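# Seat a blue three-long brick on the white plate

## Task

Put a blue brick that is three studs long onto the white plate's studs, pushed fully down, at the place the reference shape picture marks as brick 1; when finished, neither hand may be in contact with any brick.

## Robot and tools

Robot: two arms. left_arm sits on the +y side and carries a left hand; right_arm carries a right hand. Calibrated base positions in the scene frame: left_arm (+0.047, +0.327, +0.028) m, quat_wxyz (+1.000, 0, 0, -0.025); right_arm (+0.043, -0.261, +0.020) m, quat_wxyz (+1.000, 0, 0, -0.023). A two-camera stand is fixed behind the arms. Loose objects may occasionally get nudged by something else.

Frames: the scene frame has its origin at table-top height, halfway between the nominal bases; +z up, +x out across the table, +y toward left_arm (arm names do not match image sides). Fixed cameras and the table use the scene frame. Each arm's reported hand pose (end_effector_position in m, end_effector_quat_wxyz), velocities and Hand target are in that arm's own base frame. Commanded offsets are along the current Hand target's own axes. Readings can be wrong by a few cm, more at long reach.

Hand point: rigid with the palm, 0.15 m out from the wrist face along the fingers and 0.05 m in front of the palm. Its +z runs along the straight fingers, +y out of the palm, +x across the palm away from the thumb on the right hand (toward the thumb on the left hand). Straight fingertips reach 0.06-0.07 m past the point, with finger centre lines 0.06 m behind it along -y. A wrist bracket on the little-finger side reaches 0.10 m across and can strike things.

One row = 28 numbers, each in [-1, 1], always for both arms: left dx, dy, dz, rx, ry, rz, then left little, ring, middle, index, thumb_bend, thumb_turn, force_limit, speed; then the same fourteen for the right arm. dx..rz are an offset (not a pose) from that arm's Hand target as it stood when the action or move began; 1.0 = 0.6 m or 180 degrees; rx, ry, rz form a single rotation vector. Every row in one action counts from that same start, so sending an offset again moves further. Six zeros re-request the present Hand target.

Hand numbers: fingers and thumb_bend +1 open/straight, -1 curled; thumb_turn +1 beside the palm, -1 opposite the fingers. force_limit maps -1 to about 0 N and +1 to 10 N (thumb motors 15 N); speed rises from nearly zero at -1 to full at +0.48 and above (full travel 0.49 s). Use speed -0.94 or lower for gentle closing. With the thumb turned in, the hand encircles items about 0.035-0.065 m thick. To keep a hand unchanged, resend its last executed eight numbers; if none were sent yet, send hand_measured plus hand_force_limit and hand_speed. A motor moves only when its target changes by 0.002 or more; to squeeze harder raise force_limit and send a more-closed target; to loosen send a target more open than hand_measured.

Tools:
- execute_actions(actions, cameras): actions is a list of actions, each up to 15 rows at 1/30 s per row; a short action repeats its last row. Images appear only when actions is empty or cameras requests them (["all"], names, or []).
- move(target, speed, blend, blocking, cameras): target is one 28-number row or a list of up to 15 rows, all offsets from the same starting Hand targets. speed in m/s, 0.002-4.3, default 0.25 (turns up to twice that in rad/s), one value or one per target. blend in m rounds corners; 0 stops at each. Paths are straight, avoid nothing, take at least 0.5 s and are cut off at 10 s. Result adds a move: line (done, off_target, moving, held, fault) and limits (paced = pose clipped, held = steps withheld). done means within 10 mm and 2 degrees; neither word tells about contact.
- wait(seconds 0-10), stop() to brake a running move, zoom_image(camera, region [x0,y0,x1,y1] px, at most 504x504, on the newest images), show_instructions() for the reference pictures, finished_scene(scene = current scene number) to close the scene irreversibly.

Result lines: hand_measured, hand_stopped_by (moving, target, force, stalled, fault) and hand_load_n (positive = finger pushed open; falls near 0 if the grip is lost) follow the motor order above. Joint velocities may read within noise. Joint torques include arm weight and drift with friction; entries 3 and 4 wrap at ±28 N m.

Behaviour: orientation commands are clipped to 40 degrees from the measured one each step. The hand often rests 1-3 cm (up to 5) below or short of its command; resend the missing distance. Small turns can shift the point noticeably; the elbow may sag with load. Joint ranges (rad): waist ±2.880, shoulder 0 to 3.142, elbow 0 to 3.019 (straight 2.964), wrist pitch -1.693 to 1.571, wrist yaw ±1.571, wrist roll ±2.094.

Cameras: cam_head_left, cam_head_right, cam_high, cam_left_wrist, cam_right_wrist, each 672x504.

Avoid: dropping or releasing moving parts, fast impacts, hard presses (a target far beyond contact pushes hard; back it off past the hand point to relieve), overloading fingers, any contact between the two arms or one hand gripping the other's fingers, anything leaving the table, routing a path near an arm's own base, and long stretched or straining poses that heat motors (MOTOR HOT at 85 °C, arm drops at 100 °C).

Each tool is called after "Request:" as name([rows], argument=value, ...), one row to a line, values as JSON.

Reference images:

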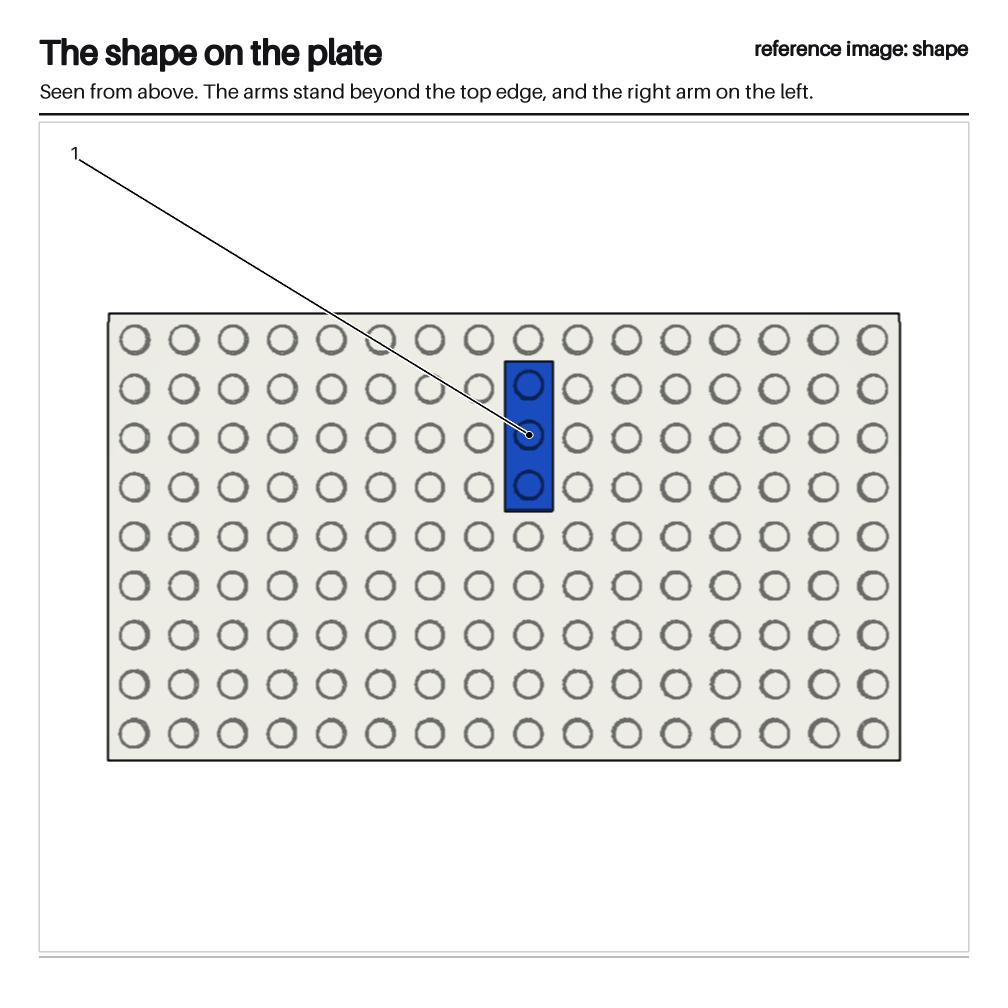

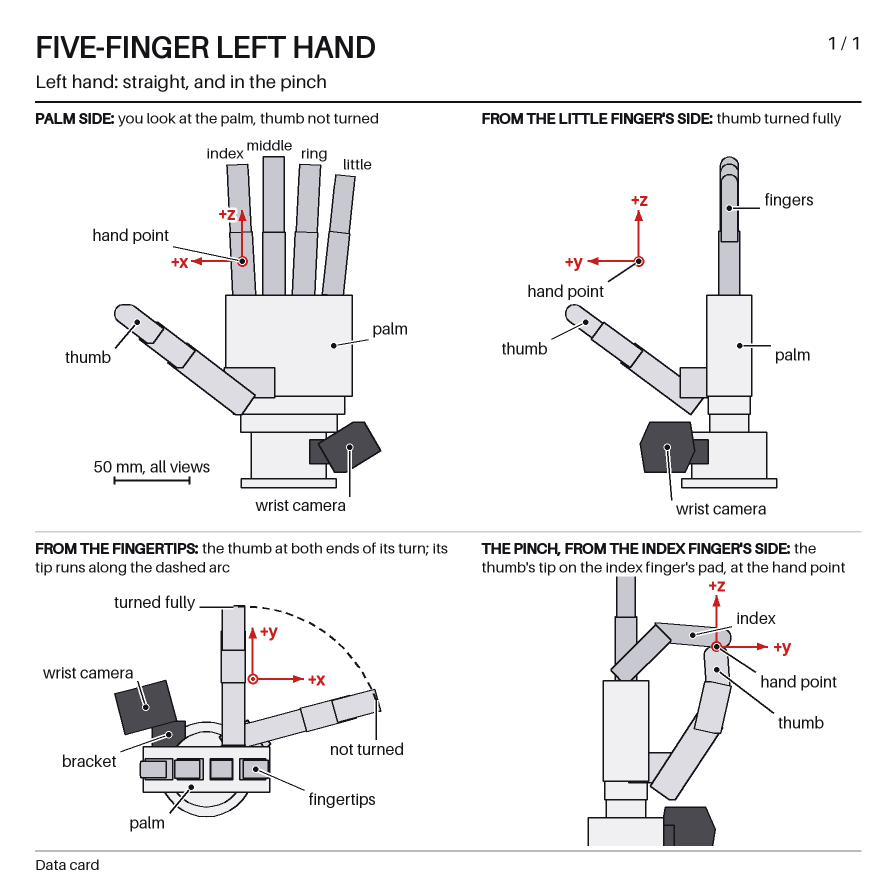

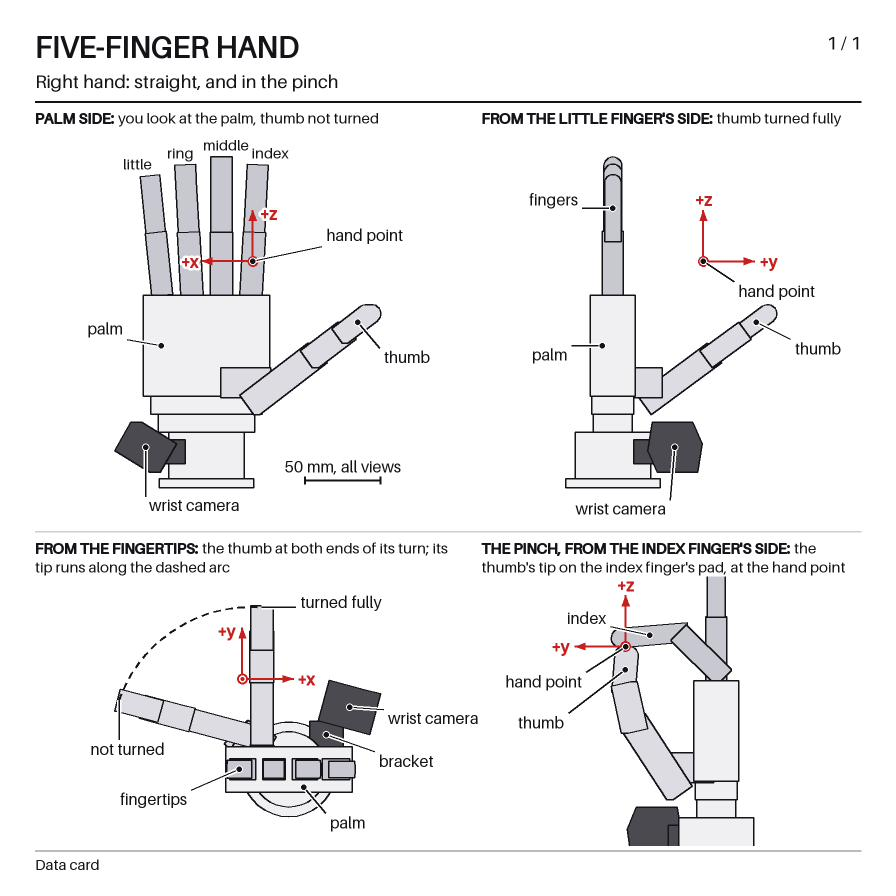

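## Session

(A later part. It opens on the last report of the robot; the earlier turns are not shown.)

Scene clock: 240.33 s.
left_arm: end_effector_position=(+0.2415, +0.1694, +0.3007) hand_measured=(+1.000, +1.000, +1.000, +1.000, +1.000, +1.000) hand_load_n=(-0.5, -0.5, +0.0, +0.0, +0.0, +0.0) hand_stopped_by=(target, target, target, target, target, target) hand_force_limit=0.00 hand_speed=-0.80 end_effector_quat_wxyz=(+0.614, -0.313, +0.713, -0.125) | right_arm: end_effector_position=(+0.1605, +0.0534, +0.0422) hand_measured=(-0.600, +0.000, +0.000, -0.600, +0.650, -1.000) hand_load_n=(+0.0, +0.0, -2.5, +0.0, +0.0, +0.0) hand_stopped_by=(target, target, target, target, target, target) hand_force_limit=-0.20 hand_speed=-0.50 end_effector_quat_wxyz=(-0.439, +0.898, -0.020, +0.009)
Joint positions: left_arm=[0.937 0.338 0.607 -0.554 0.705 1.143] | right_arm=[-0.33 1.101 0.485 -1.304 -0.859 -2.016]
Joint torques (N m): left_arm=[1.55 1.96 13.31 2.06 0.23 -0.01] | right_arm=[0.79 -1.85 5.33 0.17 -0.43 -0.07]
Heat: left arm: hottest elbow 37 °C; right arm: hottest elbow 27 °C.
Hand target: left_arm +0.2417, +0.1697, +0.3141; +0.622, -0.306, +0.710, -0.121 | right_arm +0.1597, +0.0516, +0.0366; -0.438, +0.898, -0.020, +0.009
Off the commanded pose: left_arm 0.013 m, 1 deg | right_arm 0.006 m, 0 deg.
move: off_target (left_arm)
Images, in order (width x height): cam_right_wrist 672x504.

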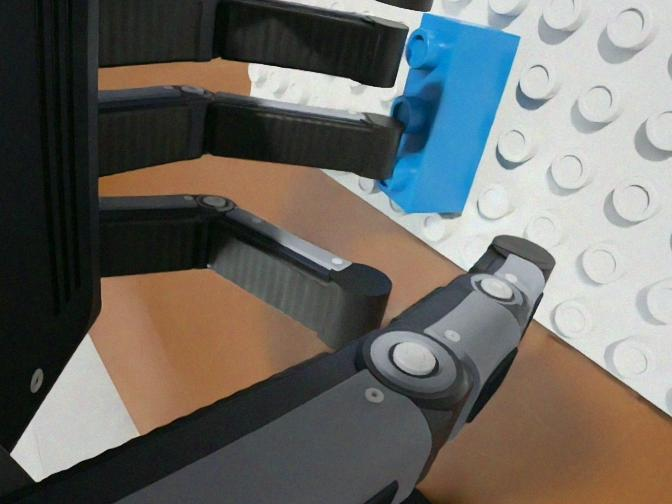

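Request:
move(target=[0,0,0,0,0,0,1,1,1,1,1,1,0,-0.8,0.0025,-0.0105,-0.0080,0,0,0,-0.6,0.0,0.0,-0.6,0.65,-1,-0.2,-0.5], speed=0.04, cameras=[])

Request:
move(target=[0,0,0,0,0,0,1,1,1,1,1,1,0,-0.8,0,0,0,0,0,0,-0.6,0.07,0.0,-0.6,0.65,-1,-0.2,-0.5], speed=0.04, cameras=["cam_right_wrist"])

Scene clock: 241.90 s.
left_arm: end_effector_position=(+0.2415, +0.1694, +0.3007) hand_measured=(+1.000, +1.000, +1.000, +1.000, +1.000, +1.000) hand_load_n=(+0.0, +0.0, +0.0, +0.0, +0.0, +0.0) hand_stopped_by=(target, target, target, target, target, target) hand_force_limit=0.00 hand_speed=-0.80 end_effector_quat_wxyz=(+0.614, -0.313, +0.713, -0.125) | right_arm: end_effector_position=(+0.1592, +0.0539, +0.0427) hand_measured=(-0.600, +0.000, +0.000, -0.600, +0.650, -1.000) hand_load_n=(+0.0, +0.0, -2.0, +0.0, +0.0, +0.0) hand_stopped_by=(target, target, target, target, target, target) hand_force_limit=-0.20 hand_speed=-0.50 end_effector_quat_wxyz=(-0.440, +0.898, -0.022, +0.006)
Joint positions: left_arm=[0.937 0.338 0.607 -0.554 0.705 1.143] | right_arm=[-0.33 1.101 0.485 -1.31 -0.859 -2.016]
Joint torques (N m): left_arm=[0.32 1.61 13.37 1.84 0.15 0] | right_arm=[1.03 -2.96 6.45 -0.66 -0.45 -0.03]
Heat: left arm: hottest elbow 37 °C; right arm: hottest elbow 27 °C.
Hand target: left_arm +0.2417, +0.1697, +0.3141; +0.622, -0.306, +0.710, -0.121 | right_arm +0.1611, +0.0516, +0.0445; -0.438, +0.899, -0.020, +0.009
Off the commanded pose: left_arm 0.013 m, 1 deg | right_arm 0.003 m, 0 deg.
move: off_target (left_arm)
No camera images: "cameras" was empty.

Scene clock: 242.40 s.
left_arm: end_effector_position=(+0.2415, +0.1694, +0.3007) hand_measured=(+1.000, +1.000, +1.000, +1.000, +1.000, +1.000) hand_load_n=(+0.0, +0.0, +0.0, +0.0, +0.0, +0.0) hand_stopped_by=(target, target, target, target, target, target) hand_force_limit=0.00 hand_speed=-0.80 end_effector_quat_wxyz=(+0.614, -0.313, +0.713, -0.125) | right_arm: end_effector_position=(+0.1592, +0.0539, +0.0427) hand_measured=(-0.600, +0.070, +0.000, -0.600, +0.650, -1.000) hand_load_n=(+0.0, +0.0, -2.0, +0.0, +0.5, +0.0) hand_stopped_by=(target, target, target, target, target, target) hand_force_limit=-0.20 hand_speed=-0.50 end_effector_quat_wxyz=(-0.440, +0.898, -0.022, +0.006)
Joint positions: left_arm=[0.937 0.338 0.607 -0.554 0.705 1.143] | right_arm=[-0.33 1.101 0.485 -1.31 -0.859 -2.016]
Joint torques (N m): left_arm=[2.32 2.14 13.37 2.02 0.25 0.03] | right_arm=[1.08 -3.02 6.49 -0.7 -0.45 -0.04]
Heat: left arm: hottest elbow 37 °C; right arm: hottest elbow 27 °C.
Hand target: left_arm +0.2417, +0.1697, +0.3141; +0.622, -0.306, +0.710, -0.121 | right_arm +0.1612, +0.0516, +0.0445; -0.438, +0.899, -0.020, +0.009
Off the commanded pose: left_arm 0.013 m, 1 deg | right_arm 0.003 m, 0 deg.
move: off_target (left_arm)
Images, in order (width x height): cam_right_wrist 672x504.

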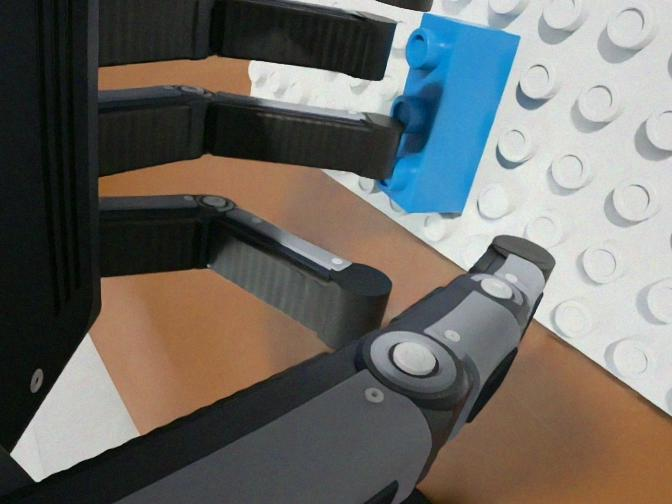

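Request:
move([
  [0,0,0,0,0,0,1,1,1,1,1,1,0,-0.8,0.0133,-0.0168,-0.0124,0,0,0,-0.6,0.07,0.0,-0.6,0.65,-1,-0.2,-0.5],
  [0,0,0,0,0,0,1,1,1,1,1,1,0,-0.8,0.0511,-0.0131,-0.0076,0,0,0,-0.6,-0.6,0.0,-0.6,0.65,-1,-0.2,-0.5],
  [0,0,0,0,0,0,1,1,1,1,1,1,0,-0.8,0.0212,-0.0124,-0.0085,0,0,0,-0.6,-0.6,0.0,-0.6,0.65,-1,-0.2,-0.5],
  [0,0,0,0,0,0,1,1,1,1,1,1,0,-0.8,0.0445,-0.0130,-0.0078,0,0,0,-0.6,-0.6,0.0,-0.6,0.65,-1,-0.2,-0.5],
  [0,0,0,0,0,0,1,1,1,1,1,1,0,-0.8,0.0278,-0.0125,-0.0083,0,0,0,-0.6,-0.6,0.0,-0.6,0.65,-1,-0.2,-0.5],
  [0,0,0,0,0,0,1,1,1,1,1,1,0,-0.8,0.0378,-0.0128,-0.0080,0,0,0,-0.6,-0.6,0.0,-0.6,0.65,-1,-0.2,-0.5],
  [0,0,0,0,0,0,1,1,1,1,1,1,0,-0.8,0.0345,-0.0127,-0.0081,0,0,0,-0.6,-0.6,0.0,-0.6,0.65,-1,-0.2,-0.5],
], speed=0.07, cameras=["cam_right_wrist"])

Scene clock: 248.80 s.
left_arm: end_effector_position=(+0.2415, +0.1694, +0.3007) hand_measured=(+1.000, +1.000, +1.000, +1.000, +1.000, +1.000) hand_load_n=(-0.5, +0.0, +0.0, +0.0, +0.0, +0.0) hand_stopped_by=(target, target, target, target, target, target) hand_force_limit=0.00 hand_speed=-0.80 end_effector_quat_wxyz=(+0.614, -0.313, +0.713, -0.125) | right_arm: end_effector_position=(+0.1747, +0.0538, +0.0495) hand_measured=(-0.600, -0.600, +0.000, -0.600, +0.650, -1.000) hand_load_n=(+0.0, +0.0, +0.0, +0.0, +0.0, +0.0) hand_stopped_by=(target, target, target, target, target, target) hand_force_limit=-0.20 hand_speed=-0.50 end_effector_quat_wxyz=(-0.440, +0.898, -0.023, +0.004)
Joint positions: left_arm=[0.937 0.338 0.607 -0.554 0.705 1.143] | right_arm=[-0.305 1.132 0.528 -1.3 -0.866 -1.979]
Joint torques (N m): left_arm=[2.78 1.73 13.37 1.92 0.17 -0.02] | right_arm=[1.55 -3.31 7.5 -0.47 -0.62 0.05]
Heat: left arm: hottest elbow 37 °C; right arm: hottest elbow 27 °C.
Hand target: left_arm +0.2417, +0.1697, +0.3141; +0.622, -0.306, +0.710, -0.121 | right_arm +0.1819, +0.0516, +0.0535; -0.438, +0.898, -0.019, +0.009
Off the commanded pose: left_arm 0.013 m, 1 deg | right_arm 0.009 m, 1 deg.
move: off_target (left_arm); target 2's new numbers were sent with right_arm's hand 0.019 m and 2 deg from that target
Images, in order (width x height): cam_right_wrist 672x504.

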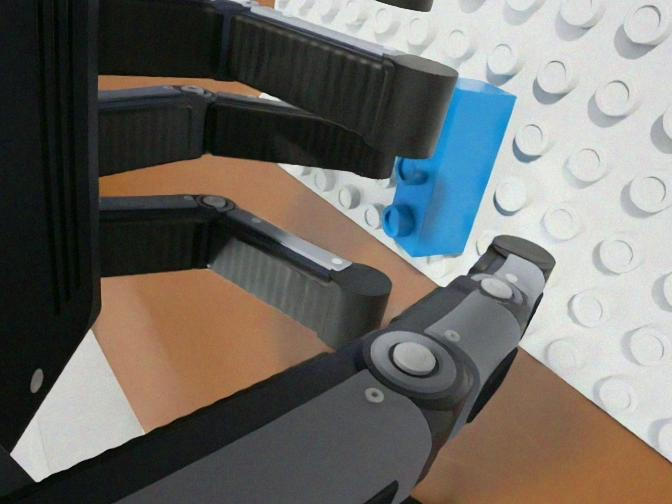

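Request:
zoom_image(camera="cam_right_wrist", region=[300, 60, 552, 270])

Scaled by 2.000 from the camera's 672x504 image, which has a finer 960x720 frame.

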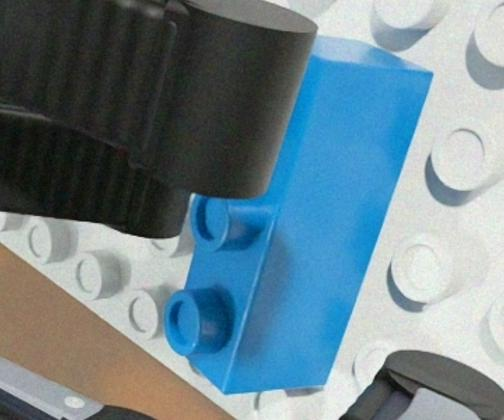

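Request:
wait(seconds=0, cameras=["cam_head_left","cam_high"])

Request:
zoom_image(camera="cam_head_left", region=[496, 302, 566, 372])

Request:
zoom_image(camera="cam_high", region=[100, 250, 260, 390])

Scene clock: 251.80 s.
left_arm: end_effector_position=(+0.2415, +0.1694, +0.3007) hand_measured=(+1.000, +1.000, +1.000, +1.000, +1.000, +1.000) hand_load_n=(+0.0, +0.0, +0.0, +0.0, +0.0, +0.0) hand_stopped_by=(target, target, target, target, target, target) hand_force_limit=0.00 hand_speed=-0.80 end_effector_quat_wxyz=(+0.614, -0.313, +0.713, -0.125) | right_arm: end_effector_position=(+0.1747, +0.0538, +0.0495) hand_measured=(-0.600, -0.600, +0.000, -0.600, +0.650, -1.000) hand_load_n=(+0.0, +0.0, +0.0, +0.0, +0.0, +0.0) hand_stopped_by=(target, target, target, target, target, target) hand_force_limit=-0.20 hand_speed=-0.50 end_effector_quat_wxyz=(-0.440, +0.898, -0.023, +0.004)
Joint positions: left_arm=[0.937 0.338 0.607 -0.554 0.705 1.143] | right_arm=[-0.305 1.132 0.528 -1.3 -0.866 -1.979]
Joint torques (N m): left_arm=[1.9 2.32 13.09 2.07 0.16 0.02] | right_arm=[1.73 -3.25 7.46 -0.53 -0.62 0.06]
Heat: left arm: hottest elbow 37 °C; right arm: hottest elbow 27 °C.
Hand target: left_arm +0.2417, +0.1697, +0.3141; +0.622, -0.306, +0.710, -0.121 | right_arm +0.1819, +0.0516, +0.0535; -0.438, +0.898, -0.019, +0.009
Off the commanded pose: left_arm 0.013 m, 1 deg | right_arm 0.009 m, 1 deg.
Images, in order (width x height): cam_head_left 672x504, cam_high 672x504.

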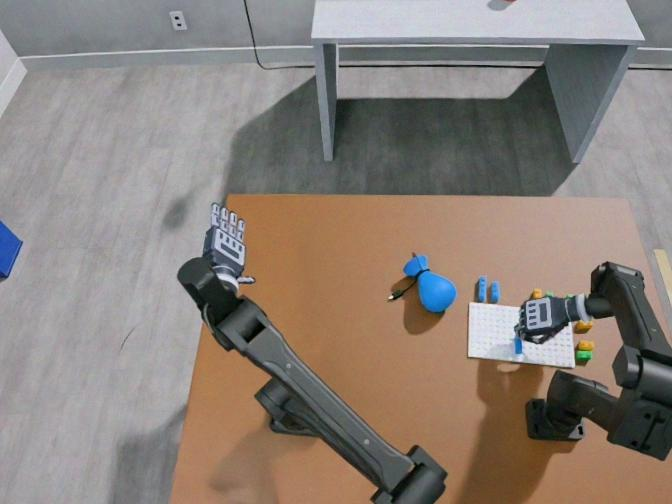

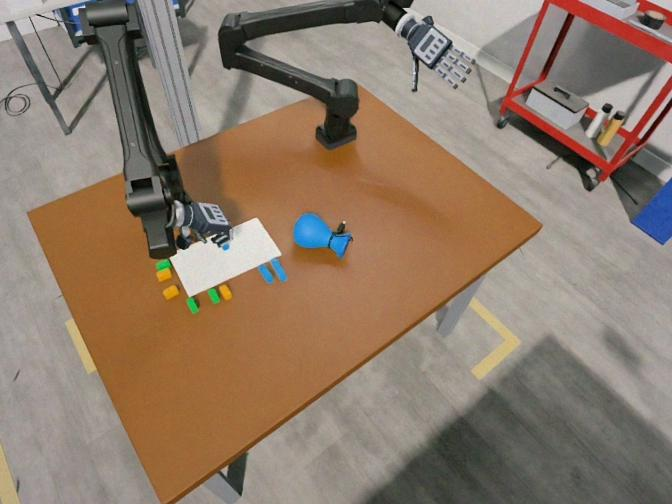

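Scaled by 7.200 from the camera's 672x504 image, which has a finer 960x720 frame.

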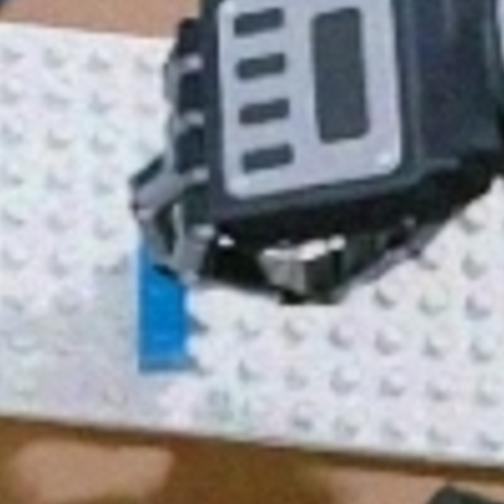

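Scaled by 3.150 from the camera's 672x504 image, which has a finer 960x720 frame.

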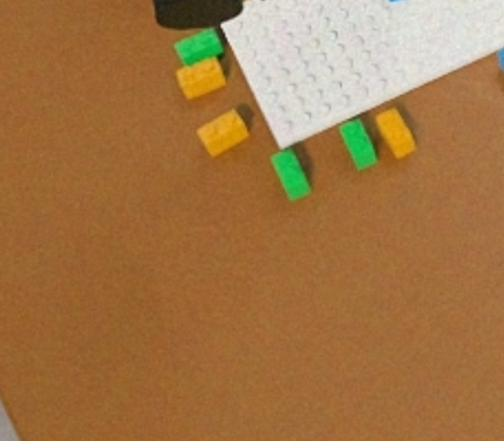

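Request:
zoom_image(camera="cam_head_left", region=[508, 314, 548, 354])

Request:
zoom_image(camera="cam_high", region=[190, 200, 250, 260])

Scaled by 12.600 from the camera's 672x504 image, which has a finer 960x720 frame.

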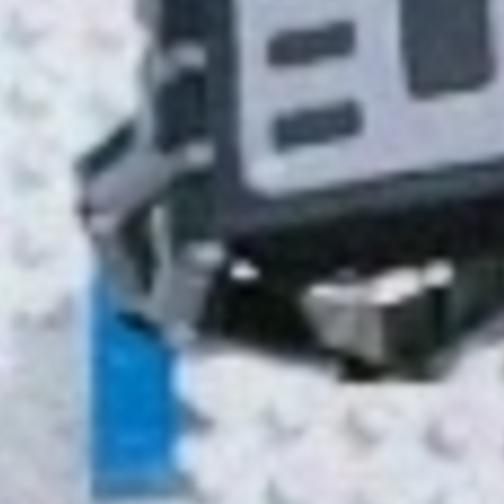

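Scaled by 8.400 from the camera's 672x504 image, which has a finer 960x720 frame.

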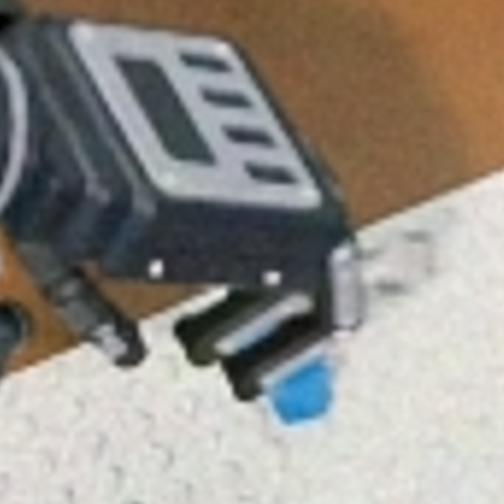

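Request:
move([
  [0,0,0,0,0,0,1,1,1,1,1,1,0,-0.8,0.0062,-0.0002,0.0002,0,0,0,-0.6,-0.6,0.0,-0.6,0.65,-1,-0.2,-0.5],
  [0,0,0,0,0,0,1,1,1,1,1,1,0,-0.8,-0.0238,0.0006,-0.0008,0,0,0,-0.6,-0.6,0.0,-0.6,0.65,-1,-0.2,-0.5],
  [0,0,0,0,0,0,1,1,1,1,1,1,0,-0.8,-0.0005,0,0,0,0,0,-0.6,-0.6,0.0,-0.6,0.65,-1,-0.2,-0.5],
  [0,0,0,0,0,0,1,1,1,1,1,1,0,-0.8,-0.0172,0.0004,-0.0006,0,0,0,-0.6,-0.6,0.0,-0.6,0.65,-1,-0.2,-0.5],
  [0,0,0,0,0,0,1,1,1,1,1,1,0,-0.8,-0.0072,0.0002,-0.0002,0,0,0,-0.6,-0.6,0.0,-0.6,0.65,-1,-0.2,-0.5],
  [0,0,0,0,0,0,1,1,1,1,1,1,0,-0.8,-0.0105,0.0003,-0.0003,0,0,0,-0.6,-0.6,0.0,-0.6,0.65,-1,-0.2,-0.5],
], speed=0.07, cameras=["cam_right_wrist"])

Request:
zoom_image(camera="cam_right_wrist", region=[300, 60, 552, 270])

Scene clock: 258.63 s.
left_arm: end_effector_position=(+0.2415, +0.1694, +0.3007) hand_measured=(+1.000, +1.000, +1.000, +1.000, +1.000, +1.000) hand_load_n=(+0.0, +0.0, +0.0, +0.0, +0.0, -0.5) hand_stopped_by=(target, target, target, target, target, target) hand_force_limit=0.00 hand_speed=-0.80 end_effector_quat_wxyz=(+0.614, -0.313, +0.713, -0.125) | right_arm: end_effector_position=(+0.1698, +0.0535, +0.0503) hand_measured=(-0.600, -0.600, +0.000, -0.600, +0.650, -1.000) hand_load_n=(+0.0, +0.5, +0.0, +0.0, +0.0, +0.0) hand_stopped_by=(target, target, target, target, target, target) hand_force_limit=-0.20 hand_speed=-0.50 end_effector_quat_wxyz=(-0.440, +0.898, -0.022, +0.005)
Joint positions: left_arm=[0.937 0.338 0.607 -0.554 0.705 1.143] | right_arm=[-0.314 1.114 0.519 -1.315 -0.863 -1.992]
Joint torques (N m): left_arm=[2.67 2.49 13.55 2.02 0.19 -0.03] | right_arm=[1.32 -3.08 7.24 -0.42 -0.62 0.04]
Heat: left arm: hottest elbow 37 °C; right arm: hottest elbow 27 °C.
Hand target: left_arm +0.2417, +0.1697, +0.3141; +0.622, -0.306, +0.710, -0.121 | right_arm +0.1754, +0.0517, +0.0534; -0.438, +0.898, -0.019, +0.009
Off the commanded pose: left_arm 0.013 m, 1 deg | right_arm 0.007 m, 1 deg.
move: off_target (left_arm)
Images, in order (width x height): cam_right_wrist 672x504.

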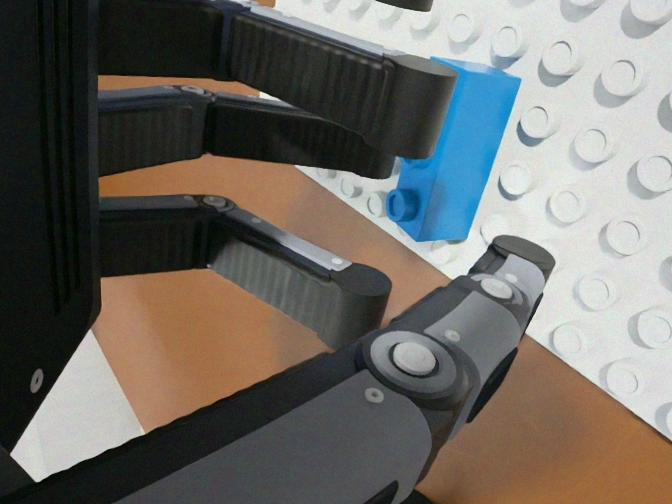

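Scaled by 2.000 from the camera's 672x504 image, which has a finer 960x720 frame.

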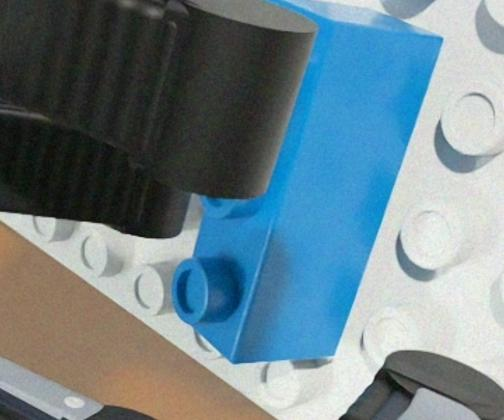

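Request:
move(target=[0,0,0,0,0,0,1,1,1,1,1,1,0,-0.8,-0.0042,0.0093,0.0070,0,0,0,-0.6,-0.6,0.0,-0.6,0.65,-1,-0.2,-0.5], speed=0.05, cameras=[])

Request:
move(target=[0,0,0,0,0,0,1,1,1,1,1,1,0,-0.8,-0.0025,0.0053,0.0040,0,0,0,-0.6,-0.6,0.0,-0.6,0.65,-1,-0.2,-0.5], speed=0.05, cameras=["cam_right_wrist"])

Scene clock: 260.07 s.
left_arm: end_effector_position=(+0.2415, +0.1694, +0.3007) hand_measured=(+1.000, +1.000, +1.000, +1.000, +1.000, +1.000) hand_load_n=(+0.0, +0.0, +0.0, +0.0, +0.0, +0.0) hand_stopped_by=(target, target, target, target, target, target) hand_force_limit=0.00 hand_speed=-0.80 end_effector_quat_wxyz=(+0.614, -0.313, +0.713, -0.125) | right_arm: end_effector_position=(+0.1720, +0.0527, +0.0488) hand_measured=(-0.600, -0.600, +0.000, -0.600, +0.650, -1.000) hand_load_n=(+0.0, +0.0, +0.0, +0.0, +0.0, -0.5) hand_stopped_by=(target, target, target, target, target, target) hand_force_limit=-0.20 hand_speed=-0.50 end_effector_quat_wxyz=(-0.439, +0.898, -0.021, +0.008)
Joint positions: left_arm=[0.937 0.338 0.607 -0.554 0.705 1.143] | right_arm=[-0.314 1.119 0.519 -1.304 -0.863 -1.992]
Joint torques (N m): left_arm=[2.61 1.67 13.38 1.94 0.17 0.02] | right_arm=[1.08 -2.78 5.97 -0.09 -0.56 -0.02]
Heat: left arm: hottest elbow 37 °C; right arm: hottest elbow 27 °C.
Hand target: left_arm +0.2417, +0.1697, +0.3141; +0.622, -0.306, +0.710, -0.121 | right_arm +0.1729, +0.0517, +0.0464; -0.438, +0.898, -0.019, +0.009
Off the commanded pose: left_arm 0.013 m, 1 deg | right_arm 0.003 m, 0 deg.
move: off_target (left_arm)
No camera images: "cameras" was empty.

Scene clock: 260.87 s.
left_arm: end_effector_position=(+0.2415, +0.1694, +0.3007) hand_measured=(+1.000, +1.000, +1.000, +1.000, +1.000, +1.000) hand_load_n=(+0.0, +0.0, +0.0, +0.0, +0.0, +0.0) hand_stopped_by=(target, target, target, target, target, target) hand_force_limit=0.00 hand_speed=-0.80 end_effector_quat_wxyz=(+0.614, -0.313, +0.713, -0.125) | right_arm: end_effector_position=(+0.1702, +0.0532, +0.0449) hand_measured=(-0.600, -0.600, +0.000, -0.600, +0.650, -1.000) hand_load_n=(+0.0, +0.0, +0.0, +0.0, +0.0, +0.0) hand_stopped_by=(target, target, target, target, target, target) hand_force_limit=-0.20 hand_speed=-0.50 end_effector_quat_wxyz=(-0.439, +0.898, -0.021, +0.007)
Joint positions: left_arm=[0.937 0.338 0.607 -0.554 0.705 1.143] | right_arm=[-0.314 1.124 0.51 -1.292 -0.863 -1.993]
Joint torques (N m): left_arm=[2.2 2.43 13.5 1.72 0.21 0.05] | right_arm=[0.91 -2.67 5.97 -0.12 -0.54 0.01]
Heat: left arm: hottest elbow 37 °C; right arm: hottest elbow 27 °C.
Hand target: left_arm +0.2417, +0.1697, +0.3141; +0.622, -0.306, +0.710, -0.121 | right_arm +0.1715, +0.0516, +0.0425; -0.438, +0.899, -0.020, +0.009
Off the commanded pose: left_arm 0.013 m, 1 deg | right_arm 0.003 m, 0 deg.
move: off_target (left_arm)
Images, in order (width x height): cam_right_wrist 672x504.

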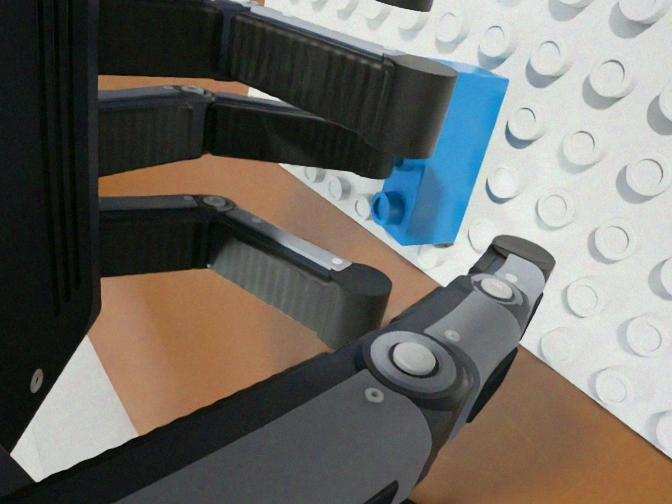

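Request:
move(target=[0,0,0,0,0,0,1,1,1,1,1,1,0,-0.8,-0.0025,0.0053,0.0040,0,0,0,-0.6,-0.6,0.0,-0.6,0.65,-1,-0.2,-0.5], speed=0.05, cameras=[])

Request:
move(target=[0,0,0,0,0,0,1,1,1,1,1,1,0,-0.8,-0.0025,0.0053,0.0040,0,0,0,-0.6,-0.6,0.0,-0.6,0.65,-1,-0.2,-0.5], speed=0.05, cameras=["cam_right_wrist"])

Scene clock: 261.83 s.
left_arm: end_effector_position=(+0.2415, +0.1694, +0.3007) hand_measured=(+1.000, +1.000, +1.000, +1.000, +1.000, +1.000) hand_load_n=(-0.5, +0.0, +0.0, +0.0, +0.0, +0.0) hand_stopped_by=(target, target, target, target, target, target) hand_force_limit=0.00 hand_speed=-0.80 end_effector_quat_wxyz=(+0.614, -0.313, +0.713, -0.125) | right_arm: end_effector_position=(+0.1695, +0.0534, +0.0427) hand_measured=(-0.600, -0.600, +0.000, -0.600, +0.650, -1.000) hand_load_n=(+0.0, +0.0, -1.0, +0.0, +0.0, +0.0) hand_stopped_by=(target, target, target, target, target, target) hand_force_limit=-0.20 hand_speed=-0.50 end_effector_quat_wxyz=(-0.439, +0.898, -0.020, +0.007)
Joint positions: left_arm=[0.937 0.338 0.607 -0.554 0.705 1.143] | right_arm=[-0.314 1.127 0.505 -1.285 -0.862 -1.995]
Joint torques (N m): left_arm=[2.49 1.61 13.37 2.04 0.17 0.04] | right_arm=[0.79 -2.32 5.57 0.13 -0.53 -0.05]
Heat: left arm: hottest elbow 37 °C; right arm: hottest elbow 27 °C.
Hand target: left_arm +0.2417, +0.1697, +0.3141; +0.622, -0.306, +0.710, -0.121 | right_arm +0.1700, +0.0516, +0.0384; -0.438, +0.899, -0.019, +0.009
Off the commanded pose: left_arm 0.013 m, 1 deg | right_arm 0.005 m, 0 deg.
move: off_target (left_arm)
No camera images: "cameras" was empty.

Scene clock: 262.53 s.
left_arm: end_effector_position=(+0.2415, +0.1694, +0.3007) hand_measured=(+1.000, +1.000, +1.000, +1.000, +1.000, +1.000) hand_load_n=(+0.0, +0.0, +0.0, +0.0, +0.0, +0.0) hand_stopped_by=(target, target, target, target, target, target) hand_force_limit=0.00 hand_speed=-0.80 end_effector_quat_wxyz=(+0.614, -0.313, +0.713, -0.125) | right_arm: end_effector_position=(+0.1702, +0.0536, +0.0417) hand_measured=(-0.600, -0.600, +0.000, -0.600, +0.650, -1.000) hand_load_n=(+0.0, +0.0, -3.5, +0.0, +0.0, +0.0) hand_stopped_by=(target, target, target, target, target, target) hand_force_limit=-0.20 hand_speed=-0.50 end_effector_quat_wxyz=(-0.440, +0.898, -0.021, +0.010)
Joint positions: left_arm=[0.937 0.338 0.607 -0.554 0.705 1.143] | right_arm=[-0.316 1.127 0.502 -1.278 -0.866 -1.995]
Joint torques (N m): left_arm=[2.2 2.37 13.16 1.99 0.2 -0.04] | right_arm=[0.85 -2.08 5.19 0.27 -0.34 -0.08]
Heat: left arm: hottest elbow 37 °C; right arm: hottest elbow 27 °C.
Hand target: left_arm +0.2417, +0.1697, +0.3141; +0.622, -0.306, +0.710, -0.121 | right_arm +0.1685, +0.0516, +0.0345; -0.439, +0.898, -0.020, +0.009
Off the commanded pose: left_arm 0.013 m, 1 deg | right_arm 0.008 m, 0 deg.
move: off_target (left_arm)
Images, in order (width x height): cam_right_wrist 672x504.

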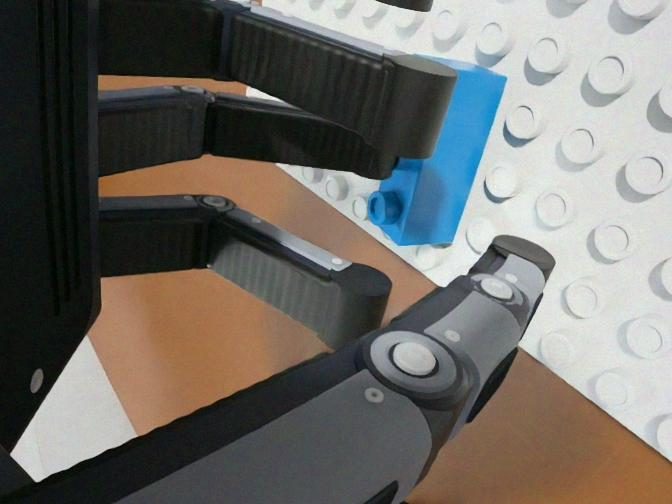

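Request:
move(target=[0,0,0,0,0,0,1,1,1,1,1,1,0,-0.8,-0.0033,0.0053,0.0040,0,0,0,-0.6,-0.6,0.0,-0.6,0.65,-1,-0.2,-0.5], speed=0.05, cameras=[])

Request:
move(target=[0,0,0,0,0,0,1,1,1,1,1,1,0,-0.8,-0.0033,0.0053,0.0040,0,0,0,-0.6,-0.6,0.0,-0.6,0.65,-1,-0.2,-0.5], speed=0.05, cameras=["cam_right_wrist"])

Scene clock: 264.27 s.
left_arm: end_effector_position=(+0.2415, +0.1694, +0.3007) hand_measured=(+1.000, +1.000, +1.000, +1.000, +1.000, +1.000) hand_load_n=(+0.0, +0.0, +0.0, +0.0, +0.0, +0.0) hand_stopped_by=(target, target, target, target, target, target) hand_force_limit=0.00 hand_speed=-0.80 end_effector_quat_wxyz=(+0.614, -0.313, +0.713, -0.125) | right_arm: end_effector_position=(+0.1696, +0.0537, +0.0410) hand_measured=(-0.600, -0.600, +0.000, -0.600, +0.650, -1.000) hand_load_n=(+0.5, +0.0, -6.5, +0.0, +0.0, +0.0) hand_stopped_by=(target, target, target, target, target, target) hand_force_limit=-0.20 hand_speed=-0.50 end_effector_quat_wxyz=(-0.442, +0.897, -0.023, +0.011)
Joint positions: left_arm=[0.937 0.338 0.607 -0.554 0.705 1.143] | right_arm=[-0.32 1.127 0.498 -1.275 -0.869 -1.995]
Joint torques (N m): left_arm=[1.67 1.38 13.03 1.96 0.22 0] | right_arm=[1.03 -1.61 4.7 0.61 -0.16 -0.12]
Heat: left arm: hottest elbow 37 °C; right arm: hottest elbow 27 °C.
Hand target: left_arm +0.2417, +0.1697, +0.3141; +0.622, -0.306, +0.710, -0.121 | right_arm +0.1665, +0.0517, +0.0305; -0.439, +0.898, -0.020, +0.009
Off the commanded pose: left_arm 0.013 m, 1 deg | right_arm 0.011 m, 1 deg.
move: off_target (left_arm, right_arm)
No camera images: "cameras" was empty.

Scene clock: 264.97 s.
left_arm: end_effector_position=(+0.2415, +0.1694, +0.3007) hand_measured=(+1.000, +1.000, +1.000, +1.000, +1.000, +1.000) hand_load_n=(+0.0, +0.0, +0.0, +0.0, +0.0, +0.0) hand_stopped_by=(target, target, target, target, target, target) hand_force_limit=0.00 hand_speed=-0.80 end_effector_quat_wxyz=(+0.614, -0.313, +0.713, -0.125) | right_arm: end_effector_position=(+0.1692, +0.0540, +0.0404) hand_measured=(-0.600, -0.600, +0.000, -0.600, +0.650, -1.000) hand_load_n=(+0.0, +0.0, -8.5, +0.0, +0.0, +0.0) hand_stopped_by=(target, target, target, target, target, target) hand_force_limit=-0.20 hand_speed=-0.50 end_effector_quat_wxyz=(-0.443, +0.896, -0.026, +0.012)
Joint positions: left_arm=[0.937 0.338 0.607 -0.554 0.705 1.143] | right_arm=[-0.324 1.127 0.494 -1.273 -0.874 -1.995]
Joint torques (N m): left_arm=[1.67 2.73 13.11 2.13 0.24 -0.08] | right_arm=[0.97 -1.44 4.15 0.88 0.05 -0.18]
Heat: left arm: hottest elbow 38 °C; right arm: hottest elbow 27 °C.
Hand target: left_arm +0.2417, +0.1697, +0.3141; +0.622, -0.306, +0.710, -0.121 | right_arm +0.1645, +0.0516, +0.0265; -0.438, +0.899, -0.020, +0.009
Off the commanded pose: left_arm 0.013 m, 1 deg | right_arm 0.015 m, 1 deg.
move: off_target (left_arm, right_arm)
Images, in order (width x height): cam_right_wrist 672x504.

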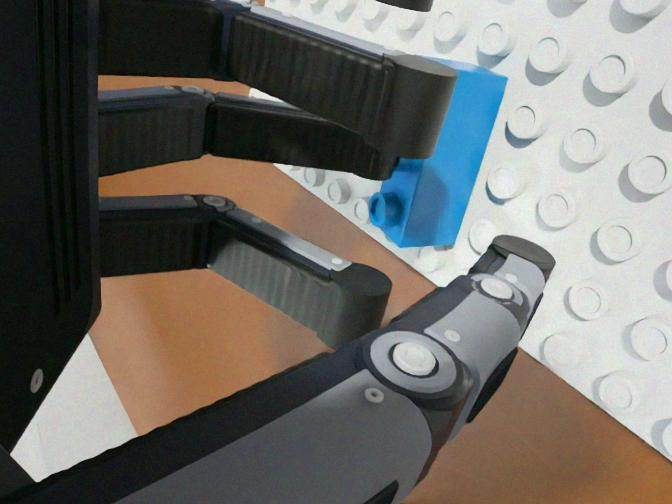

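Request:
move([
  [0,0,0,0,0,0,1,1,1,1,1,1,0,-0.8,0.010,-0.0508,-0.0392,0,0,0,-0.6,-0.6,0.0,-0.6,0.65,-1,-0.2,-0.5],
  [0,0,0,0,0,0,1,1,1,1,1,1,0,-0.8,0.0150,0.0229,-0.1337,0,0,0,1,1,1,1,1,1,-0.2,-0.3],
], speed=[0.06,0.1], cameras=["cam_right_wrist","cam_head_left"])

Request:
zoom_image(camera="cam_head_left", region=[496, 322, 546, 372])

Scene clock: 271.90 s.
left_arm: end_effector_position=(+0.2415, +0.1694, +0.3007) hand_measured=(+1.000, +1.000, +1.000, +1.000, +1.000, +1.000) hand_load_n=(+0.0, +0.0, +0.0, +0.0, +0.0, +0.0) hand_stopped_by=(target, target, target, target, target, target) hand_force_limit=0.00 hand_speed=-0.80 end_effector_quat_wxyz=(+0.614, -0.313, +0.713, -0.125) | right_arm: end_effector_position=(+0.1583, -0.0104, +0.0564) hand_measured=(+1.000, +1.000, +1.000, +1.000, +1.000, +1.000) hand_load_n=(+0.0, +0.0, +0.0, -0.5, +0.0, +0.0) hand_stopped_by=(target, target, target, target, target, target) hand_force_limit=-0.20 hand_speed=-0.30 end_effector_quat_wxyz=(-0.386, +0.920, -0.070, -0.015)
Joint positions: left_arm=[0.937 0.338 0.607 -0.554 0.705 1.143] | right_arm=[-0.52 1.155 0.589 -1.446 -0.683 -2.098]
Joint torques (N m): left_arm=[2.55 1.55 13.39 1.84 0.22 -0.06] | right_arm=[0.85 -3.08 9.01 -1.09 -0.46 0]
Heat: left arm: hottest elbow 38 °C; right arm: hottest elbow 27 °C.
Hand target: left_arm +0.2417, +0.1697, +0.3141; +0.622, -0.306, +0.710, -0.121 | right_arm +0.1704, -0.0203, +0.0651; -0.438, +0.899, -0.019, +0.009
Off the commanded pose: left_arm 0.013 m, 1 deg | right_arm 0.018 m, 9 deg.
joint sent to its limit (right arm) — joint 6 (wrist roll), lower limit. The joint targets are off in orientation, not in position.
move: off_target (left_arm, right_arm); target 2's new numbers were sent with right_arm's hand 0.018 m and 9 deg from that target
Images, in order (width x height): cam_head_left 672x504, cam_right_wrist 672x504.

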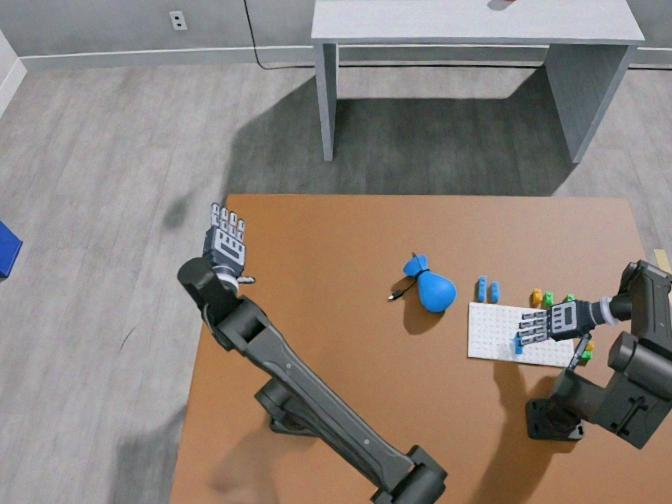

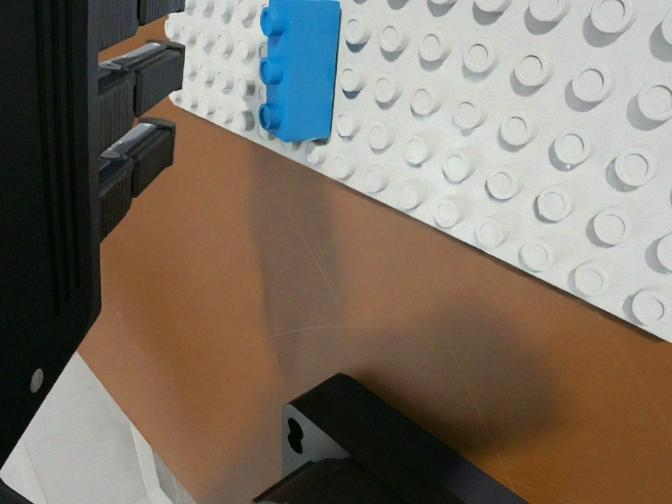

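Scaled by 10.080 from the camera's 672x504 image, which has a finer 960x720 frame.

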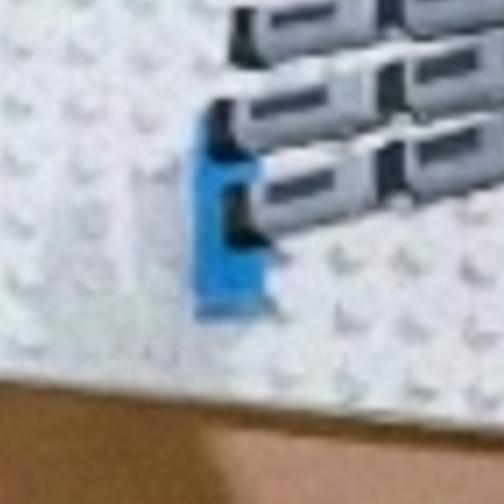

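Request:
zoom_image(camera="cam_right_wrist", region=[230, 0, 440, 190])

Scaled by 2.400 from the camera's 672x504 image, which has a finer 960x720 frame.

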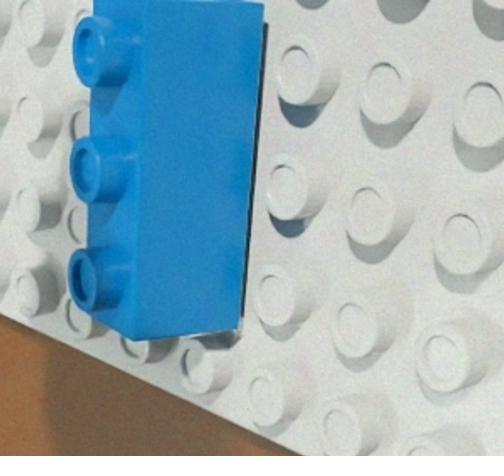

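Request:
move([
  [0,0,0,0,0,0,1,1,1,1,1,1,0,-0.8,0,0,0,0,0,0,0.22,0.22,0.22,0.22,1,1,-0.2,-0.5],
  [0,0,0,0,0,0,1,1,1,1,1,1,0,-0.8,0.0176,-0.0477,0.0818,0,0,0,0.22,0.22,0.22,0.22,1,1,-0.2,-0.5],
  [0,0,0,0,0,0,1,1,1,1,1,1,0,-0.8,-0.0124,-0.0467,0.0805,0,0,0,0.22,0.22,0.22,0.22,1,1,-0.2,-0.5],
  [0,0,0,0,0,0,1,1,1,1,1,1,0,-0.8,0.0109,-0.0476,0.0815,0,0,0,0.22,0.22,0.22,0.22,1,1,-0.2,-0.5],
  [0,0,0,0,0,0,1,1,1,1,1,1,0,-0.8,-0.0058,-0.0470,0.0808,0,0,0,0.22,0.22,0.22,0.22,1,1,-0.2,-0.5],
  [0,0,0,0,0,0,1,1,1,1,1,1,0,-0.8,0.0042,-0.0474,0.0813,0,0,0,0.22,0.22,0.22,0.22,1,1,-0.2,-0.5],
  [0,0,0,0,0,0,1,1,1,1,1,1,0,-0.8,0.0009,-0.0473,0.0812,0,0,0,0.22,0.22,0.22,0.22,1,1,-0.2,-0.5],
], speed=[0.08,0.1,0.07,0.07,0.07,0.07,0.07], cameras=["cam_right_wrist","cam_head_left"])

Request:
zoom_image(camera="cam_head_left", region=[496, 312, 546, 362])

Scene clock: 279.13 s.
left_arm: end_effector_position=(+0.2415, +0.1694, +0.3007) hand_measured=(+1.000, +1.000, +1.000, +1.000, +1.000, +1.000) hand_load_n=(+0.0, +0.0, +0.0, -0.5, +0.0, +0.0) hand_stopped_by=(target, target, target, target, target, target) hand_force_limit=0.00 hand_speed=-0.80 end_effector_quat_wxyz=(+0.614, -0.313, +0.713, -0.125) | right_arm: end_effector_position=(+0.1676, +0.0377, +0.0540) hand_measured=(+0.220, +0.220, +0.220, +0.220, +1.000, +1.000) hand_load_n=(+0.0, +0.0, +0.0, +0.0, +0.0, +0.0) hand_stopped_by=(target, target, target, target, target, target) hand_force_limit=-0.20 hand_speed=-0.50 end_effector_quat_wxyz=(-0.439, +0.898, -0.022, +0.004)
Joint positions: left_arm=[0.937 0.338 0.607 -0.554 0.705 1.143] | right_arm=[-0.386 1.14 0.542 -1.39 -0.834 -2.096]
Joint torques (N m): left_arm=[2.78 2.67 13.48 2.07 0.22 -0.01] | right_arm=[1.38 -3.31 7.16 -0.65 -0.66 0.04]
Heat: left arm: hottest elbow 38 °C; right arm: hottest elbow 27 °C.
Hand target: left_arm +0.2417, +0.1697, +0.3141; +0.622, -0.306, +0.710, -0.121 | right_arm +0.1733, +0.0354, +0.0574; -0.438, +0.899, -0.019, +0.009
Off the commanded pose: left_arm 0.013 m, 1 deg | right_arm 0.007 m, 1 deg.
move: off_target (left_arm)
Images, in order (width x height): cam_head_left 672x504, cam_right_wrist 672x504.

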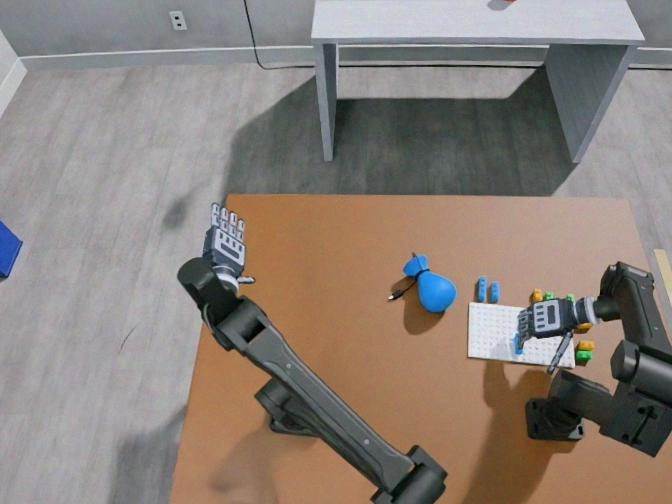

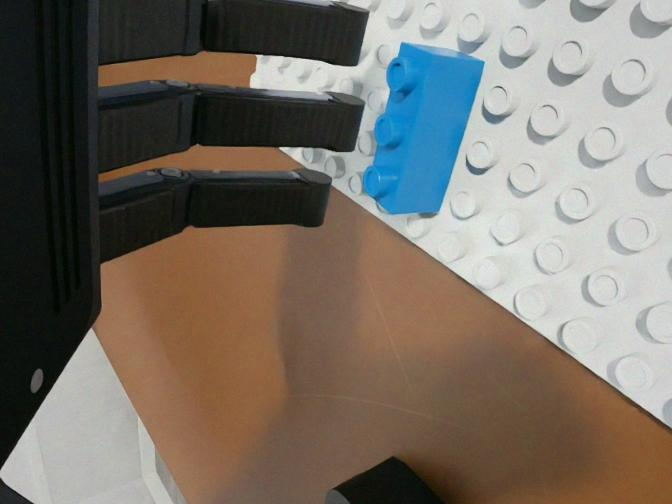

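Scaled by 10.080 from the camera's 672x504 image, which has a finer 960x720 frame.

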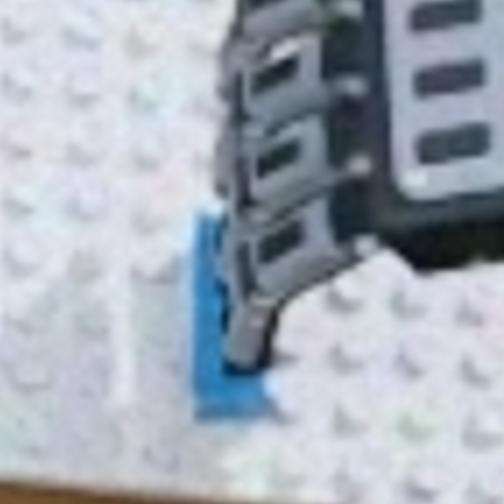

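Request:
move(target=[0,0,0,0,0,0,1,1,1,1,1,1,0,-0.8,-0.0066,0.0091,0.0047,0,0,0,0.22,0.22,0.22,0.22,1,1,-0.2,-0.5], speed=0.05, cameras=[])

Request:
move(target=[0,0,0,0,0,0,1,1,1,1,1,1,0,-0.8,-0.0033,0.0066,0.0051,0,0,0,0.22,0.22,0.22,0.22,1,1,-0.2,-0.5], speed=0.05, cameras=["cam_right_wrist"])

Scene clock: 280.53 s.
left_arm: end_effector_position=(+0.2415, +0.1694, +0.3007) hand_measured=(+1.000, +1.000, +1.000, +1.000, +1.000, +1.000) hand_load_n=(+0.0, +0.0, +0.0, +0.0, +0.0, +0.0) hand_stopped_by=(target, target, target, target, target, target) hand_force_limit=0.00 hand_speed=-0.80 end_effector_quat_wxyz=(+0.614, -0.313, +0.713, -0.125) | right_arm: end_effector_position=(+0.1680, +0.0369, +0.0535) hand_measured=(+0.220, +0.220, +0.220, +0.220, +1.000, +1.000) hand_load_n=(+0.0, +0.0, +0.0, +0.0, +0.0, +0.0) hand_stopped_by=(target, target, target, target, target, target) hand_force_limit=-0.20 hand_speed=-0.50 end_effector_quat_wxyz=(-0.438, +0.899, -0.021, +0.005)
Joint positions: left_arm=[0.937 0.338 0.607 -0.554 0.705 1.143] | right_arm=[-0.388 1.14 0.542 -1.388 -0.832 -2.097]
Joint torques (N m): left_arm=[1.44 2.02 13.37 1.89 0.15 0.03] | right_arm=[0.67 -2.96 5.89 -0.2 -0.53 -0.02]
Heat: left arm: hottest elbow 38 °C; right arm: hottest elbow 27 °C.
Hand target: left_arm +0.2417, +0.1697, +0.3141; +0.622, -0.306, +0.710, -0.121 | right_arm +0.1693, +0.0345, +0.0514; -0.438, +0.899, -0.019, +0.009
Off the commanded pose: left_arm 0.013 m, 1 deg | right_arm 0.004 m, 1 deg.
joint sent to its limit (right arm) — joint 6 (wrist roll), lower limit. The joint targets still meet the commanded pose.
move: off_target (left_arm)
No camera images: "cameras" was empty.

Scene clock: 281.37 s.
left_arm: end_effector_position=(+0.2415, +0.1694, +0.3007) hand_measured=(+1.000, +1.000, +1.000, +1.000, +1.000, +1.000) hand_load_n=(+0.0, +0.0, +0.0, +0.0, +0.0, +0.0) hand_stopped_by=(target, target, target, target, target, target) hand_force_limit=0.00 hand_speed=-0.80 end_effector_quat_wxyz=(+0.614, -0.313, +0.713, -0.125) | right_arm: end_effector_position=(+0.1663, +0.0371, +0.0488) hand_measured=(+0.220, +0.220, +0.220, +0.220, +1.000, +1.000) hand_load_n=(+0.0, +0.0, +0.0, +0.0, +0.0, +0.0) hand_stopped_by=(target, target, target, target, target, target) hand_force_limit=-0.20 hand_speed=-0.50 end_effector_quat_wxyz=(-0.437, +0.899, -0.021, +0.006)
Joint positions: left_arm=[0.937 0.338 0.607 -0.554 0.705 1.143] | right_arm=[-0.389 1.142 0.53 -1.371 -0.83 -2.097]
Joint torques (N m): left_arm=[1.96 2.73 13.35 2.03 0.13 0.01] | right_arm=[0.67 -2.67 5.83 -0.25 -0.52 -0.01]
Heat: left arm: hottest elbow 38 °C; right arm: hottest elbow 27 °C.
Hand target: left_arm +0.2417, +0.1697, +0.3141; +0.622, -0.306, +0.710, -0.121 | right_arm +0.1674, +0.0345, +0.0464; -0.438, +0.898, -0.020, +0.009
Off the commanded pose: left_arm 0.013 m, 1 deg | right_arm 0.004 m, 0 deg.
joint sent to its limit (right arm) — joint 6 (wrist roll), lower limit. The joint targets still meet the commanded pose.
move: off_target (left_arm)
Images, in order (width x height): cam_right_wrist 672x504.

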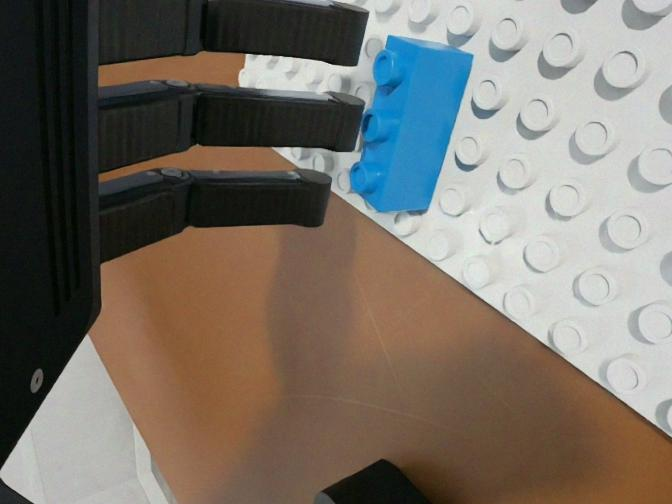

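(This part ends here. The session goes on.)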